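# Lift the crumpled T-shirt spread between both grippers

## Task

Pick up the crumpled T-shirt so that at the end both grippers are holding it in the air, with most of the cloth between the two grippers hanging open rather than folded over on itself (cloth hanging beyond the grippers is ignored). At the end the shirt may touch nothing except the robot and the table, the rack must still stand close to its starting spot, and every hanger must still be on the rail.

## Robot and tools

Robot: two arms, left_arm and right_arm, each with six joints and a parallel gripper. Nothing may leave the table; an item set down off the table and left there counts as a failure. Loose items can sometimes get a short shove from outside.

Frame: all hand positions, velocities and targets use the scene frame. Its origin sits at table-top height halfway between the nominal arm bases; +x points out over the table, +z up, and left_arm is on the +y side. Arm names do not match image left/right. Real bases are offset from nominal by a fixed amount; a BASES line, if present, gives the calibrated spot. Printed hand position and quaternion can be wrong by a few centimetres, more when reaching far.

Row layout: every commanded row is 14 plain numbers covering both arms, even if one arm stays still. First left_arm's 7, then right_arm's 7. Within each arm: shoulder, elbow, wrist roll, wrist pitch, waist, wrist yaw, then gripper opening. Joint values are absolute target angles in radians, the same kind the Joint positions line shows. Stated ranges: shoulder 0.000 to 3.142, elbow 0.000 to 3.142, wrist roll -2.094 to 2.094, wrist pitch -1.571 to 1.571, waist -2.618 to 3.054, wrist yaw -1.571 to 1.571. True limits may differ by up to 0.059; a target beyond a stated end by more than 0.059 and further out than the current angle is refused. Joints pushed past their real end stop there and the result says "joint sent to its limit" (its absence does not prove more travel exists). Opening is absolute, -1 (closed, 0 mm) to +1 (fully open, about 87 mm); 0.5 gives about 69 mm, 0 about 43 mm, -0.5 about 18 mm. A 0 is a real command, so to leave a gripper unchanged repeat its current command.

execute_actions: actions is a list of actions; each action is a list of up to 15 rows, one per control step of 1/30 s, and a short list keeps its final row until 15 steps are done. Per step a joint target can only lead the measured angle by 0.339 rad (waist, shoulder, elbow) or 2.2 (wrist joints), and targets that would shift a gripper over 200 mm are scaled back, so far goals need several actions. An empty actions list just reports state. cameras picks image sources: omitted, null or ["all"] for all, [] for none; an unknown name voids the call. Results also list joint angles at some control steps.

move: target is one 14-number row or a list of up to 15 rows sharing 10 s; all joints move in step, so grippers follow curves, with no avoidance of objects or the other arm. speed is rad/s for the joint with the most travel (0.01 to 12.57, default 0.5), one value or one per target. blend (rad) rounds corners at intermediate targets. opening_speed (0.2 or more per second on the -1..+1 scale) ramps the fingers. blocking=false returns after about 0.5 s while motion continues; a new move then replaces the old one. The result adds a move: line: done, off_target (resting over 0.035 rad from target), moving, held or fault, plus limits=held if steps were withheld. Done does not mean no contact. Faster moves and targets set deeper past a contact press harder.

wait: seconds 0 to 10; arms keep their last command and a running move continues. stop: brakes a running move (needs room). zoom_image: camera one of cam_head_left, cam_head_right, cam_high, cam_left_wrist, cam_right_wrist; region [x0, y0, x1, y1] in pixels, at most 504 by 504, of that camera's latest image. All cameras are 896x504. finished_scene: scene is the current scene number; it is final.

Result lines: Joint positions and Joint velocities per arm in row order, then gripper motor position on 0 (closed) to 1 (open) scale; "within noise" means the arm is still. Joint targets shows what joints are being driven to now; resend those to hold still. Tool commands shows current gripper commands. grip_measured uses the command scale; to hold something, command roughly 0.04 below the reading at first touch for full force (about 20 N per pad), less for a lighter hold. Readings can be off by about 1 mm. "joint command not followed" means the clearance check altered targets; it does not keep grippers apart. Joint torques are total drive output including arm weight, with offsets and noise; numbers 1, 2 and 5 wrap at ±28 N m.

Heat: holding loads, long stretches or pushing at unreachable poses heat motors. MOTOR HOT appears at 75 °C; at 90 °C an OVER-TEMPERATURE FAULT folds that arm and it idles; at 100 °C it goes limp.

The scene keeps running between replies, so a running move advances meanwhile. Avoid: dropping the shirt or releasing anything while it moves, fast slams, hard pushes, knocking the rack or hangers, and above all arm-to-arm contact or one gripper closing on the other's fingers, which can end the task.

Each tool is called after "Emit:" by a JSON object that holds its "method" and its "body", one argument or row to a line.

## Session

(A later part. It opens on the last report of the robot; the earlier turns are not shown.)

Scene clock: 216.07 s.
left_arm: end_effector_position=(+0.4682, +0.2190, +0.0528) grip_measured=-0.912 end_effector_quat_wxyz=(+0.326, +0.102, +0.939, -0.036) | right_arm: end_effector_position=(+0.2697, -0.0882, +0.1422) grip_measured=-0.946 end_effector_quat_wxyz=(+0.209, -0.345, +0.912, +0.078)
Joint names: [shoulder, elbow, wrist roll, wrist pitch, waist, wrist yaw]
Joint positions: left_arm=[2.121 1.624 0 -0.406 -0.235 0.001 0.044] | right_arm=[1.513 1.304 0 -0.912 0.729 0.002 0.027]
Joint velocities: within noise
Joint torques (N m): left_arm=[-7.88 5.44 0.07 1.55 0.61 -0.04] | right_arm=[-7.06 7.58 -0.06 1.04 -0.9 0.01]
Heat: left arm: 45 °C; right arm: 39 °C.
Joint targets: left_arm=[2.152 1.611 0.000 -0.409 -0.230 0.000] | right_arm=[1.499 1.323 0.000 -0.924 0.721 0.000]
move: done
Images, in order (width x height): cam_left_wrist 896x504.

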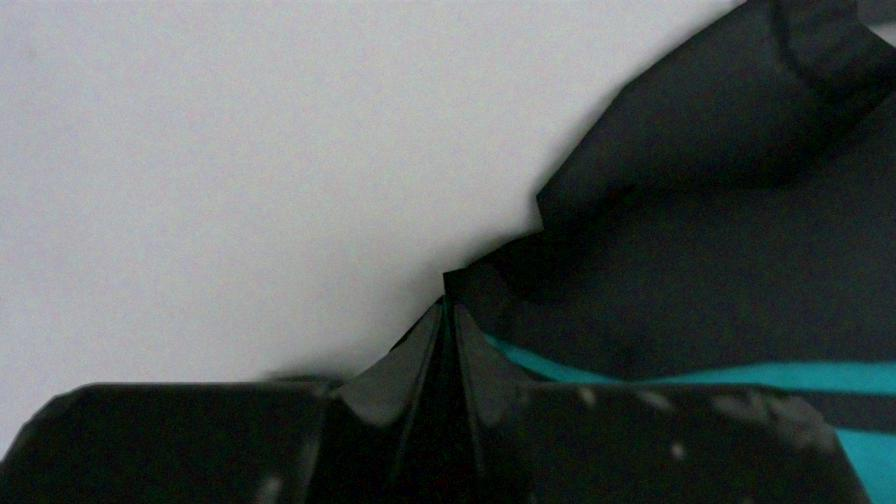

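Emit:
{"method": "move", "body": {
  "target": [2.035,1.85,0,-0.75,-0.22,0,-1,1.499,1.323,0,-0.924,0.721,0,-1],
  "speed": 0.3
}}

Emit:
{"method": "zoom_image", "body": {
  "camera": "cam_left_wrist",
  "region": [300, 0, 804, 504]
}}

Emit:
{"method": "zoom_image", "body": {
  "camera": "cam_high",
  "region": [380, 270, 620, 504]
}}

Scene clock: 224.90 s.
left_arm: end_effector_position=(+0.4524, +0.2270, +0.1198) grip_measured=-0.914 end_effector_quat_wxyz=(+0.299, +0.098, +0.949, -0.031) | right_arm: end_effector_position=(+0.2697, -0.0882, +0.1422) grip_measured=-0.946 end_effector_quat_wxyz=(+0.209, -0.345, +0.912, +0.078)
Joint names: [shoulder, elbow, wrist roll, wrist pitch, waist, wrist yaw]
Joint positions: left_arm=[2.066 1.834 0 -0.728 -0.226 0.001 0.043] | right_arm=[1.513 1.304 0 -0.912 0.729 0.002 0.027]
Joint velocities: within noise
Joint torques (N m): left_arm=[-12.34 7.79 0.07 1.26 0.73 -0.04] | right_arm=[-7.02 7.61 -0.04 1.05 -0.99 0.01]
Heat: left arm: 44 °C; right arm: 39 °C.
Joint targets: left_arm=[2.035 1.850 0.000 -0.750 -0.220 0.000] | right_arm=[1.499 1.323 0.000 -0.924 0.721 0.000]
move: done

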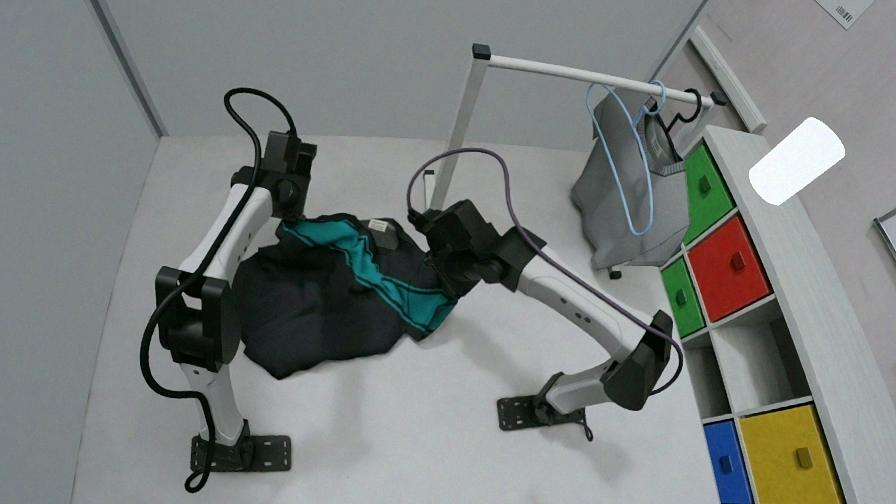

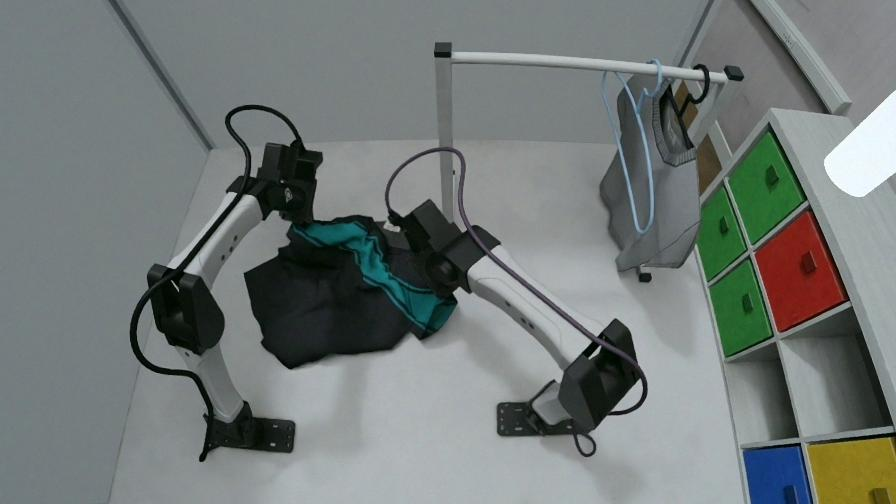

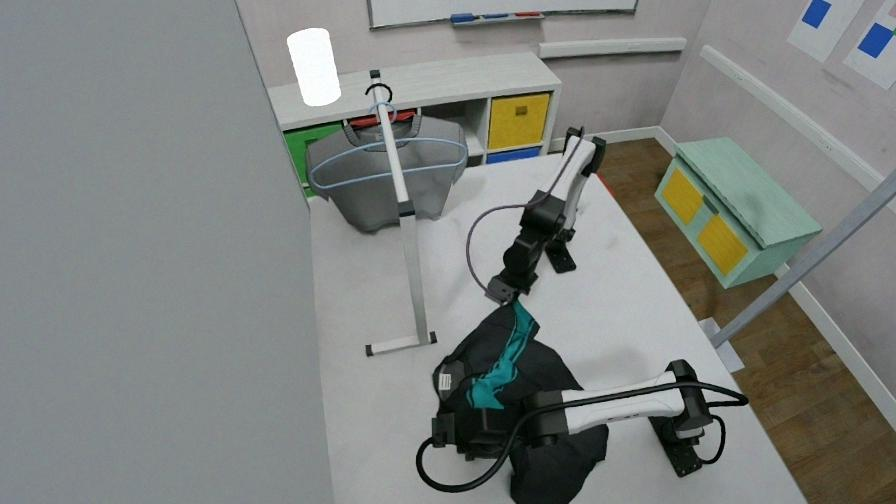

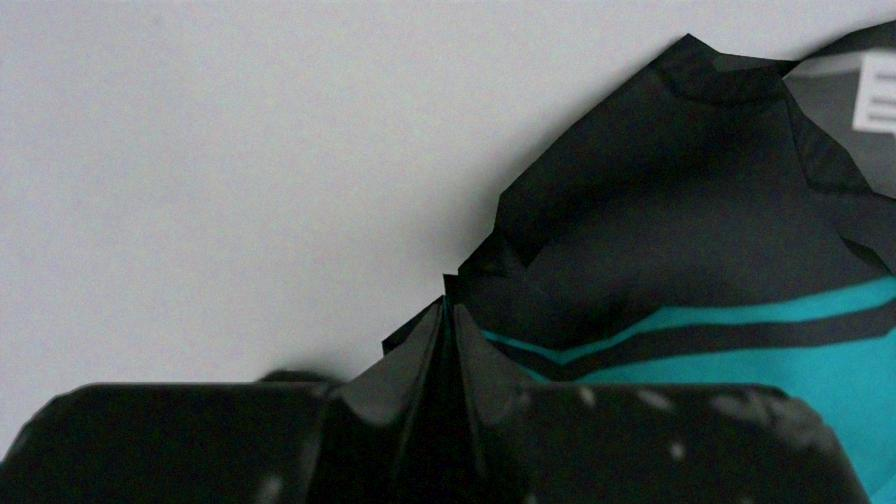

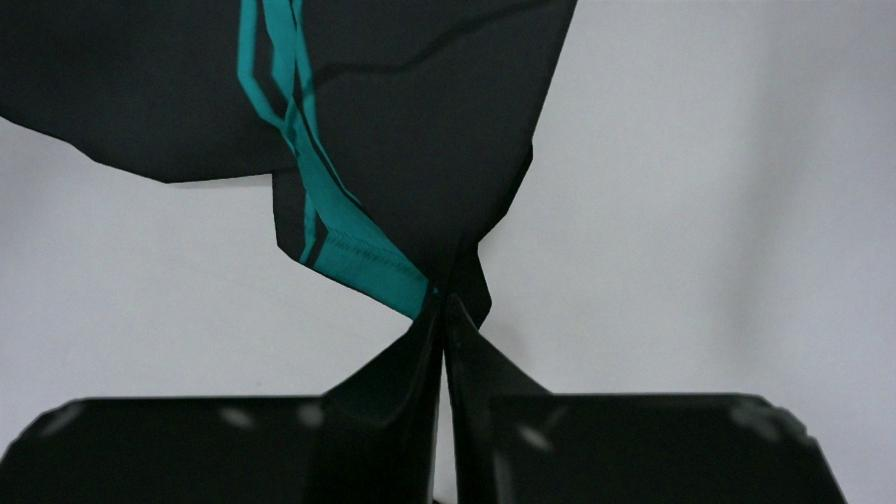

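Scaled by 1.000.

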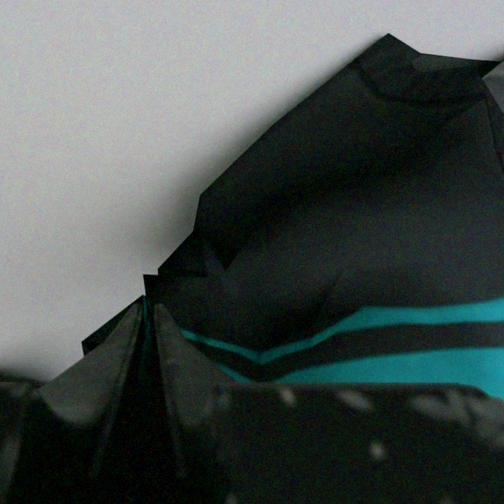

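Scaled by 2.100 from the camera's 896x504 image, which has a finer 1280x720 frame.

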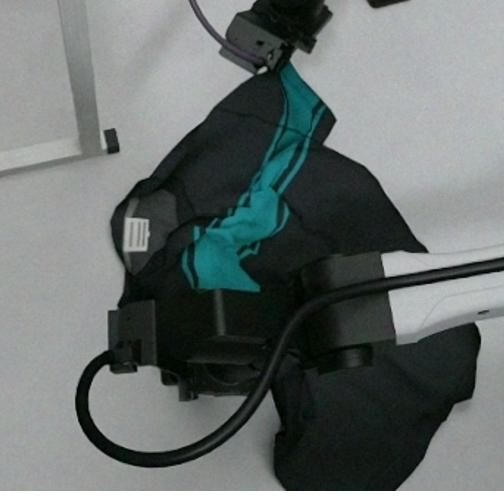

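Emit:
{"method": "move", "body": {
  "target": [1.4944,2.055,0,-0.96,-0.309,0,-1,1.382,1.9645,0,-0.9825,0.523,0,-1],
  "speed": 0.3
}}

Scene clock: 243.37 s.
left_arm: end_effector_position=(+0.3357, +0.2204, +0.4182) grip_measured=-0.926 end_effector_quat_wxyz=(+0.546, +0.118, +0.826, -0.078) | right_arm: end_effector_position=(+0.3346, -0.1250, +0.4142) grip_measured=-0.946 end_effector_quat_wxyz=(+0.526, -0.217, +0.810, +0.141)
Joint names: [shoulder, elbow, wrist roll, wrist pitch, waist, wrist yaw]
Joint positions: left_arm=[1.504 2.043 0 -0.941 -0.304 0.001 0.037] | right_arm=[1.389 1.948 0 -0.978 0.531 0.002 0.027]
Joint velocities: within noise
Joint torques (N m): left_arm=[-5.48 6.43 0.07 1.93 -0.4 -0.04] | right_arm=[-4.04 6.5 -0.07 1.78 -0.92 -0.09]
Heat: left arm: 49 °C; right arm: 39 °C.
Joint targets: left_arm=[1.494 2.055 0.000 -0.960 -0.309 0.000] | right_arm=[1.382 1.964 0.000 -0.982 0.523 0.000]
move: done

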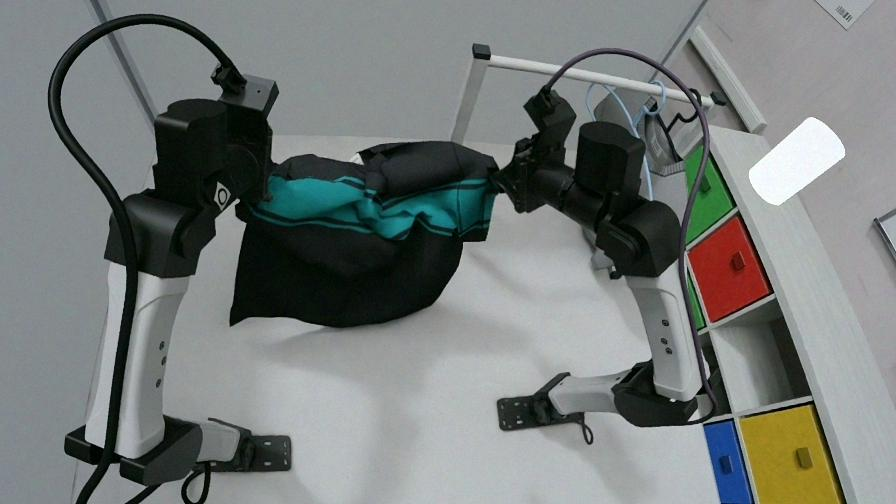

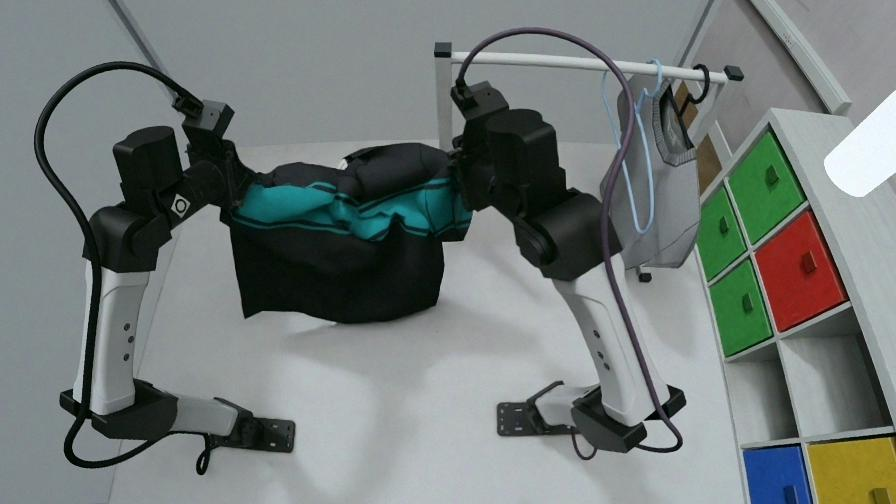

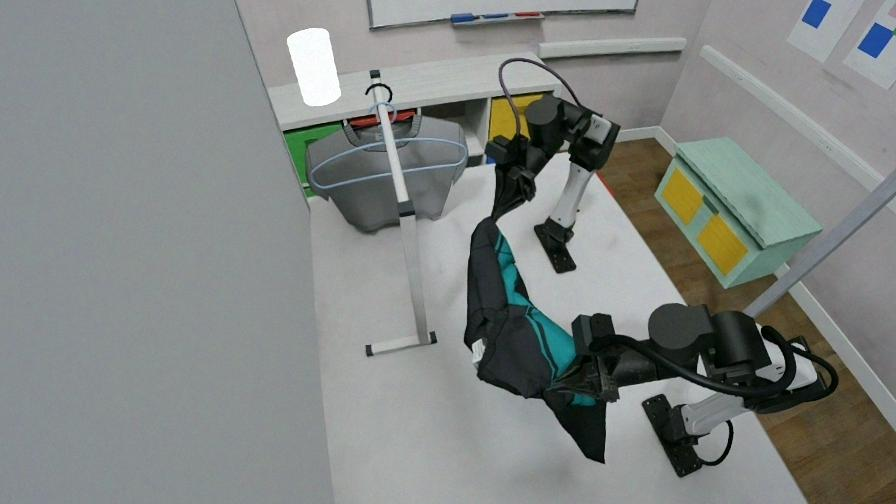

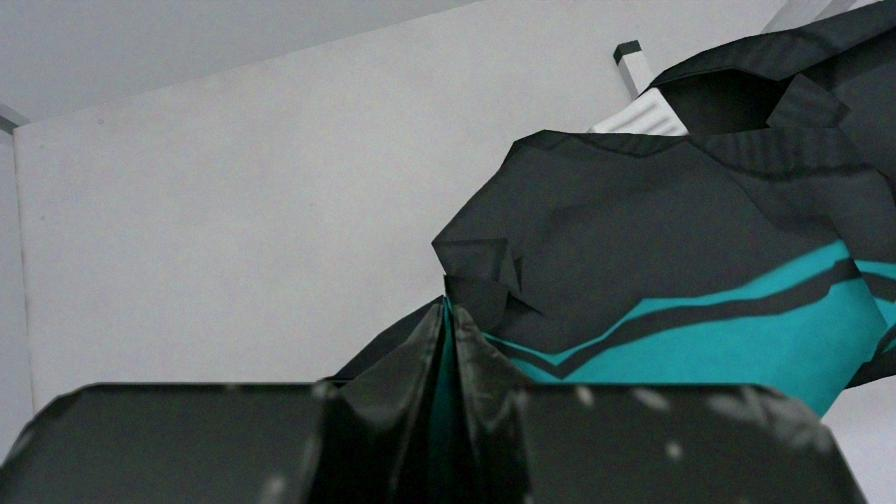

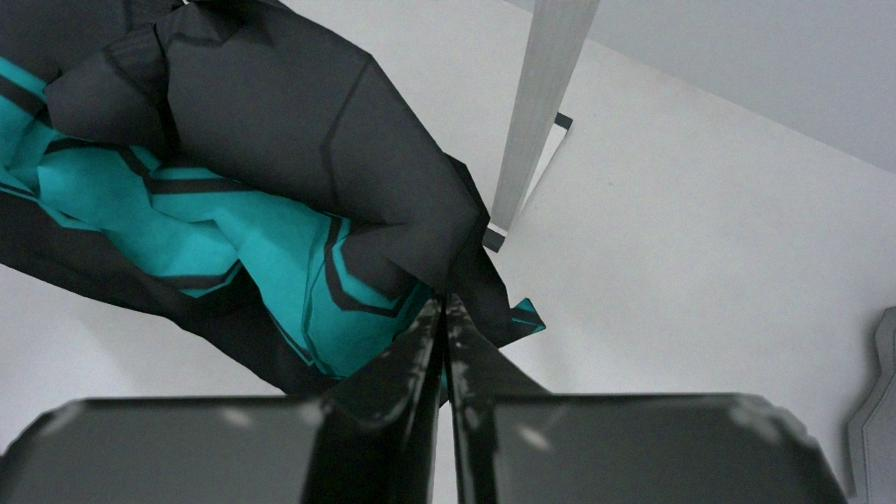

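Emit:
{"method": "move", "body": {
  "target": [1.481,2.297,0,-1.116,-0.169,0,-1,1.36,2.216,0,-1.156,0.43,0,-1],
  "speed": 0.25
}}

Scene clock: 256.47 s.
left_arm: end_effector_position=(+0.3074, +0.2759, +0.4769) grip_measured=-0.926 end_effector_quat_wxyz=(+0.588, +0.063, +0.805, -0.046) | right_arm: end_effector_position=(+0.3056, -0.1747, +0.4763) grip_measured=-0.946 end_effector_quat_wxyz=(+0.573, -0.174, +0.791, +0.125)
Joint names: [shoulder, elbow, wrist roll, wrist pitch, waist, wrist yaw]
Joint positions: left_arm=[1.495 2.283 0 -1.098 -0.175 0.001 0.037] | right_arm=[1.366 2.201 0 -1.152 0.439 0.002 0.027]
Joint velocities: within noise
Joint torques (N m): left_arm=[-4.81 5.56 0.07 1.97 0.73 -0.04] | right_arm=[-2.7 5.22 -0.05 1.88 -0.92 -0.03]
Heat: left arm: 45 °C; right arm: 38 °C.
Joint targets: left_arm=[1.481 2.297 0.000 -1.116 -0.169 0.000] | right_arm=[1.360 2.216 0.000 -1.156 0.430 0.000]
move: done

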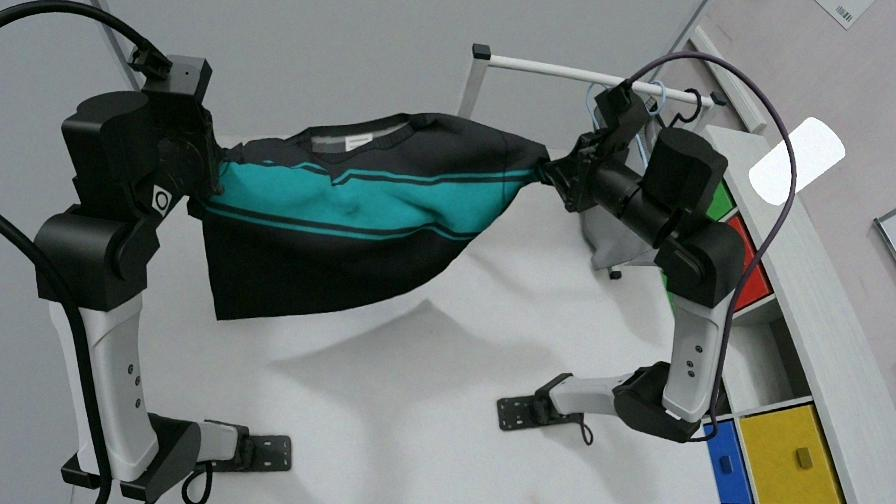

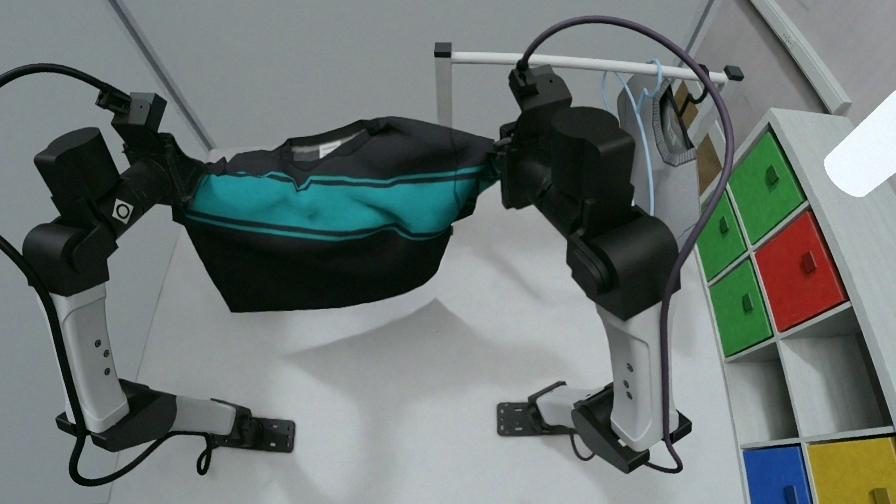

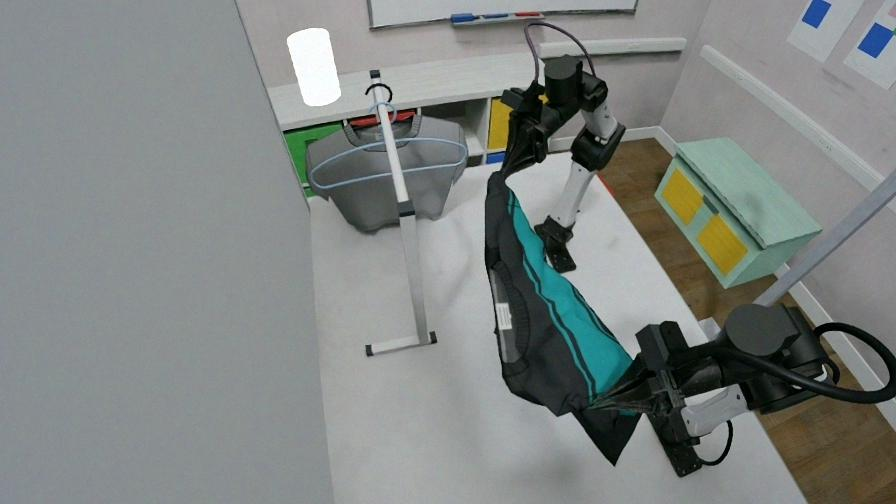

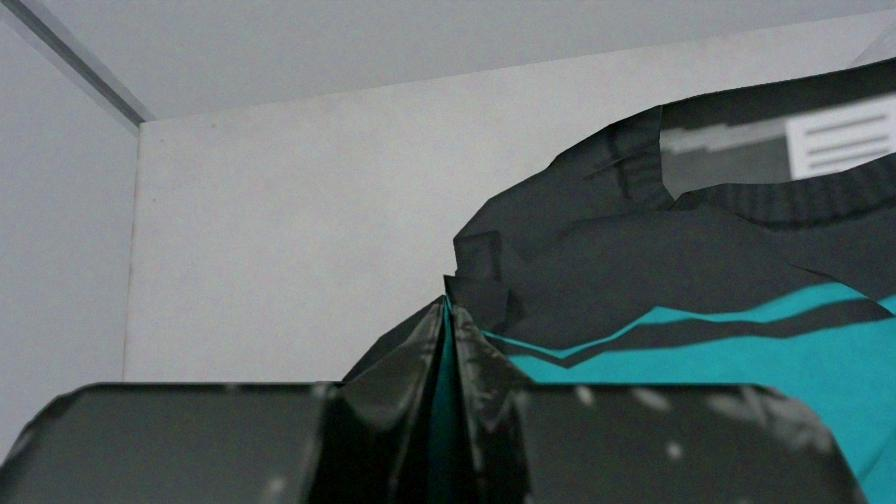

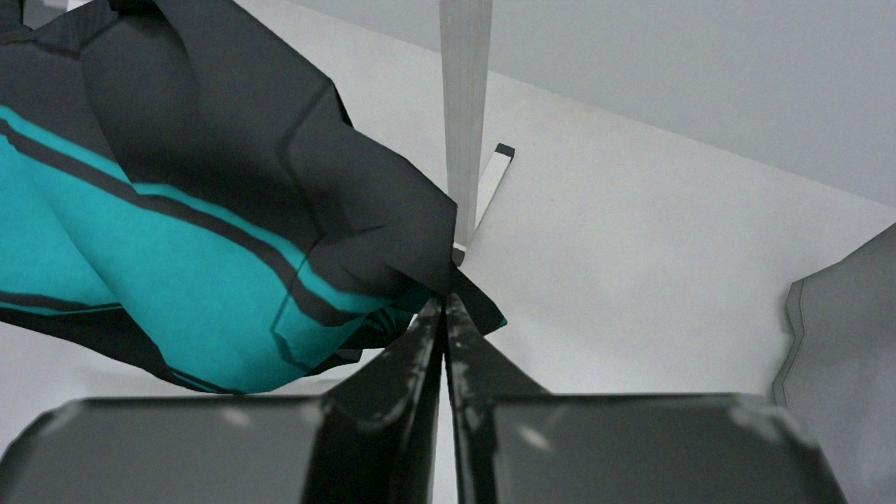

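Emit:
{"method": "zoom_image", "body": {
  "camera": "cam_high",
  "region": [440, 150, 700, 490]
}}

Emit:
{"method": "zoom_image", "body": {
  "camera": "cam_head_left",
  "region": [160, 80, 600, 340]
}}

Emit:
{"method": "zoom_image", "body": {
  "camera": "cam_head_right",
  "region": [140, 80, 580, 340]
}}

Scaled by 1.482 from the camera's 896x504 image, which has a finer 1280x720 frame.

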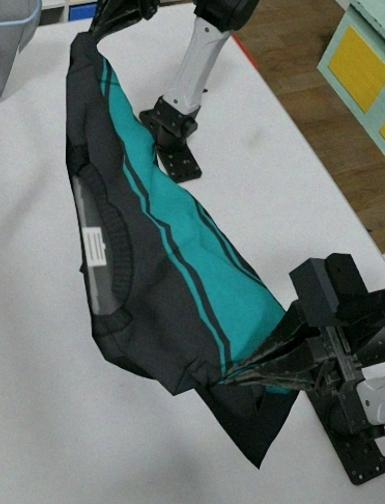

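Scaled by 1.145 from the camera's 896x504 image, which has a finer 1280x720 frame.

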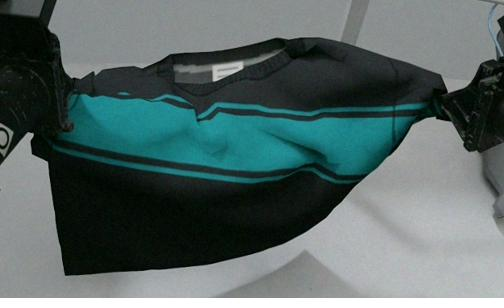

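Scaled by 1.145 from the camera's 896x504 image, which has a finer 1280x720 frame.

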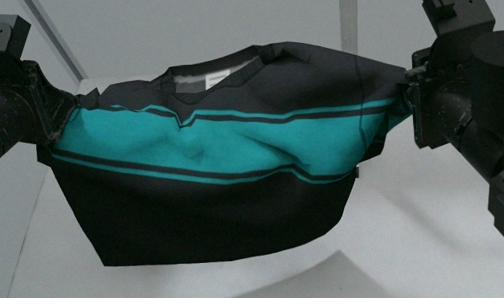

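Emit:
{"method": "move", "body": {
  "target": [1.256,1.9245,0,-0.4685,-0.169,0,-1,1.1495,1.8865,0,-0.537,0.43,0,-1],
  "speed": 0.3
}}

Emit:
{"method": "zoom_image", "body": {
  "camera": "cam_high",
  "region": [440, 100, 700, 490]
}}

Emit:
{"method": "zoom_image", "body": {
  "camera": "cam_head_left",
  "region": [160, 50, 600, 340]
}}

Scene clock: 271.97 s.
left_arm: end_effector_position=(+0.3034, +0.2766, +0.5668) grip_measured=-0.926 end_effector_quat_wxyz=(+0.765, +0.050, +0.639, -0.060) | right_arm: end_effector_position=(+0.3040, -0.1754, +0.5654) grip_measured=-0.946 end_effector_quat_wxyz=(+0.747, -0.138, +0.629, +0.164)
Joint names: [shoulder, elbow, wrist roll, wrist pitch, waist, wrist yaw]
Joint positions: left_arm=[1.27 1.931 0 -0.482 -0.175 0.001 0.037] | right_arm=[1.157 1.891 0 -0.562 0.439 0.002 0.027]
Joint velocities: within noise
Joint torques (N m): left_arm=[-3.47 4.44 0.07 2.2 0.73 -0.04] | right_arm=[-1.26 4.12 -0.07 1.97 -1.03 -0.03]
Heat: left arm: 42 °C; right arm: 37 °C.
Joint targets: left_arm=[1.256 1.925 0.000 -0.469 -0.169 0.000] | right_arm=[1.150 1.887 0.000 -0.537 0.430 0.000]
move: done

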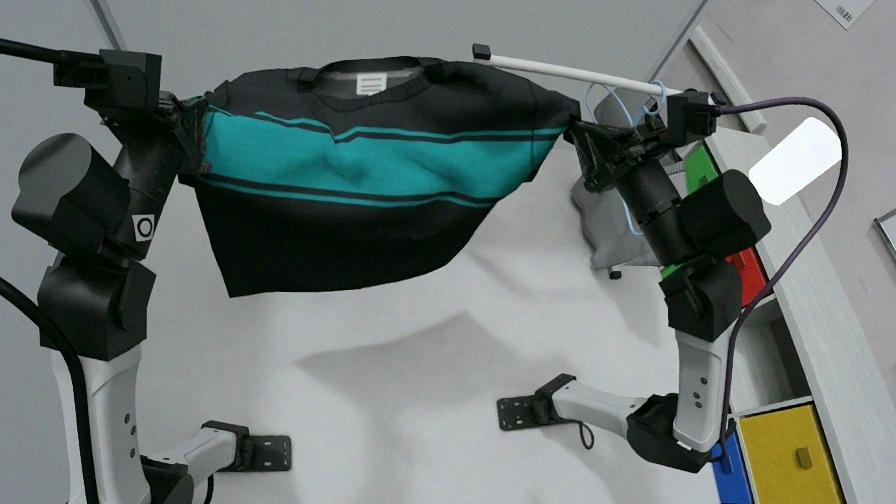

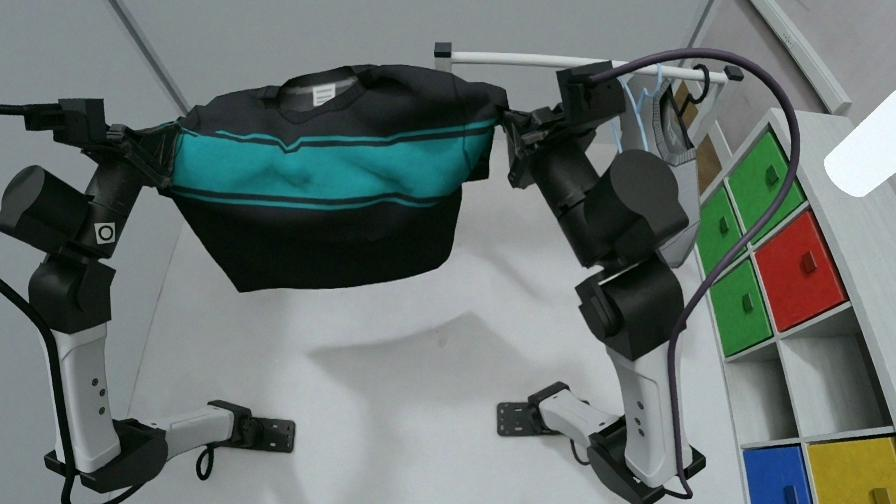

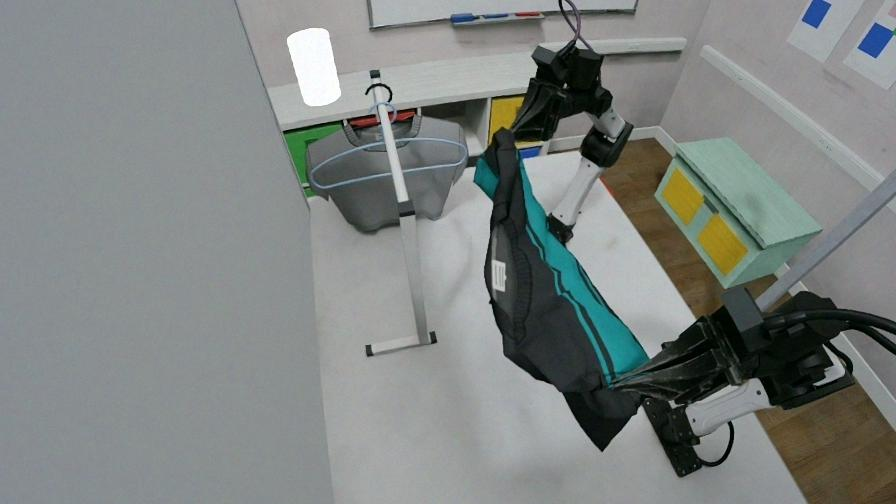

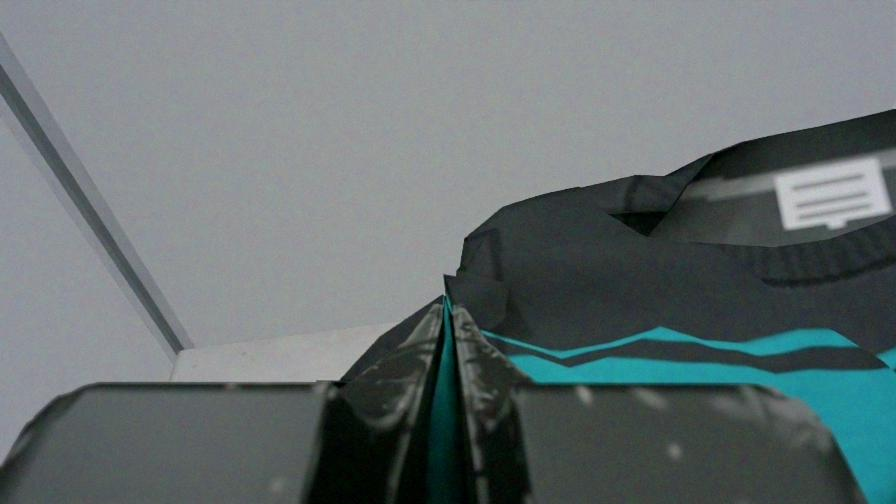

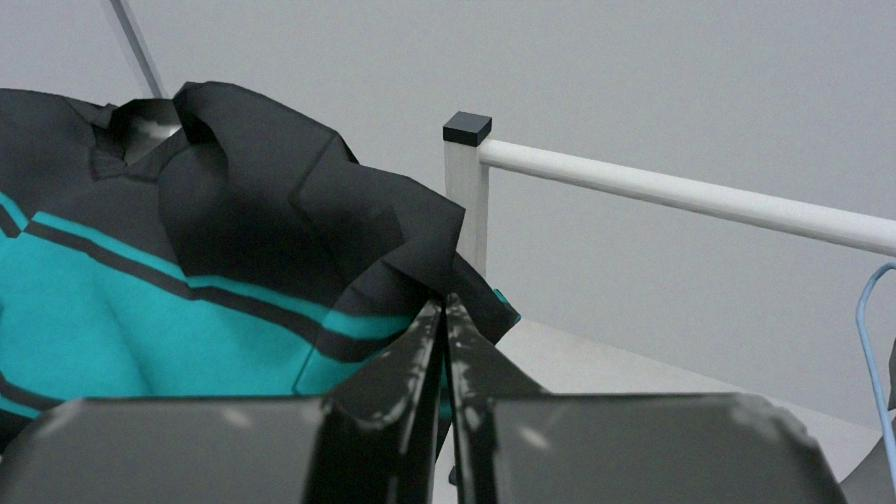

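Scaled by 1.292 from the camera's 896x504 image, which has a finer 1280x720 frame.

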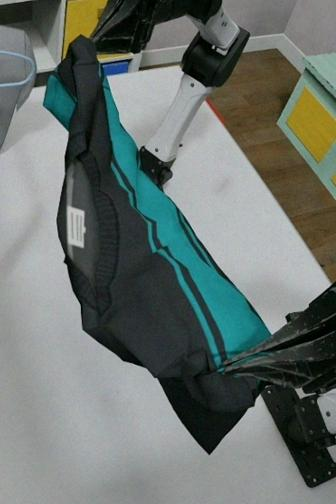

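Scaled by 1.145 from the camera's 896x504 image, which has a finer 1280x720 frame.

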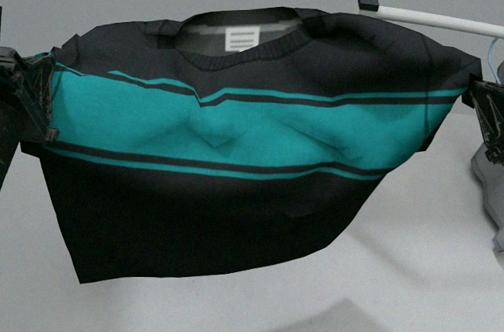

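Emit:
{"method": "zoom_image", "body": {
  "camera": "cam_head_left",
  "region": [180, 200, 330, 310]
}}

Emit:
{"method": "zoom_image", "body": {
  "camera": "cam_high",
  "region": [540, 360, 680, 460]
}}

Emit:
{"method": "zoom_image", "body": {
  "camera": "cam_head_right",
  "region": [360, 150, 500, 300]
}}

Scaled by 3.360 from the camera's 896x504 image, which has a finer 1280x720 frame.

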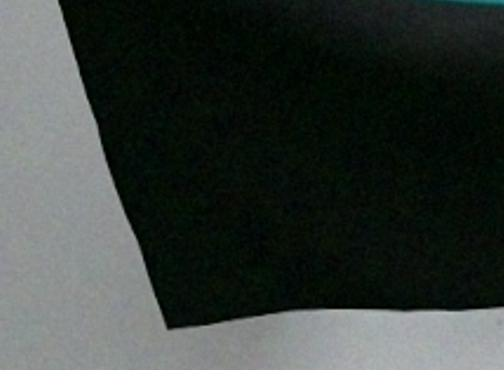

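Scaled by 3.600 from the camera's 896x504 image, which has a finer 1280x720 frame.

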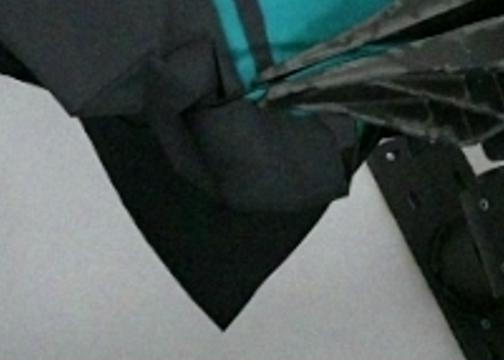

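Scaled by 3.360 from the camera's 896x504 image, which has a finer 1280x720 frame.

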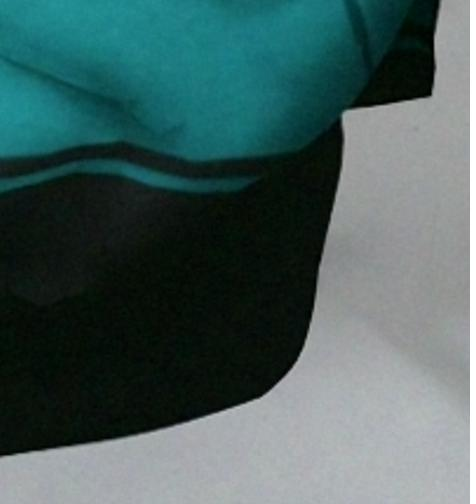

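Emit:
{"method": "finished_scene", "body": {
  "scene": 2
}}

The scene is finished: the task was done.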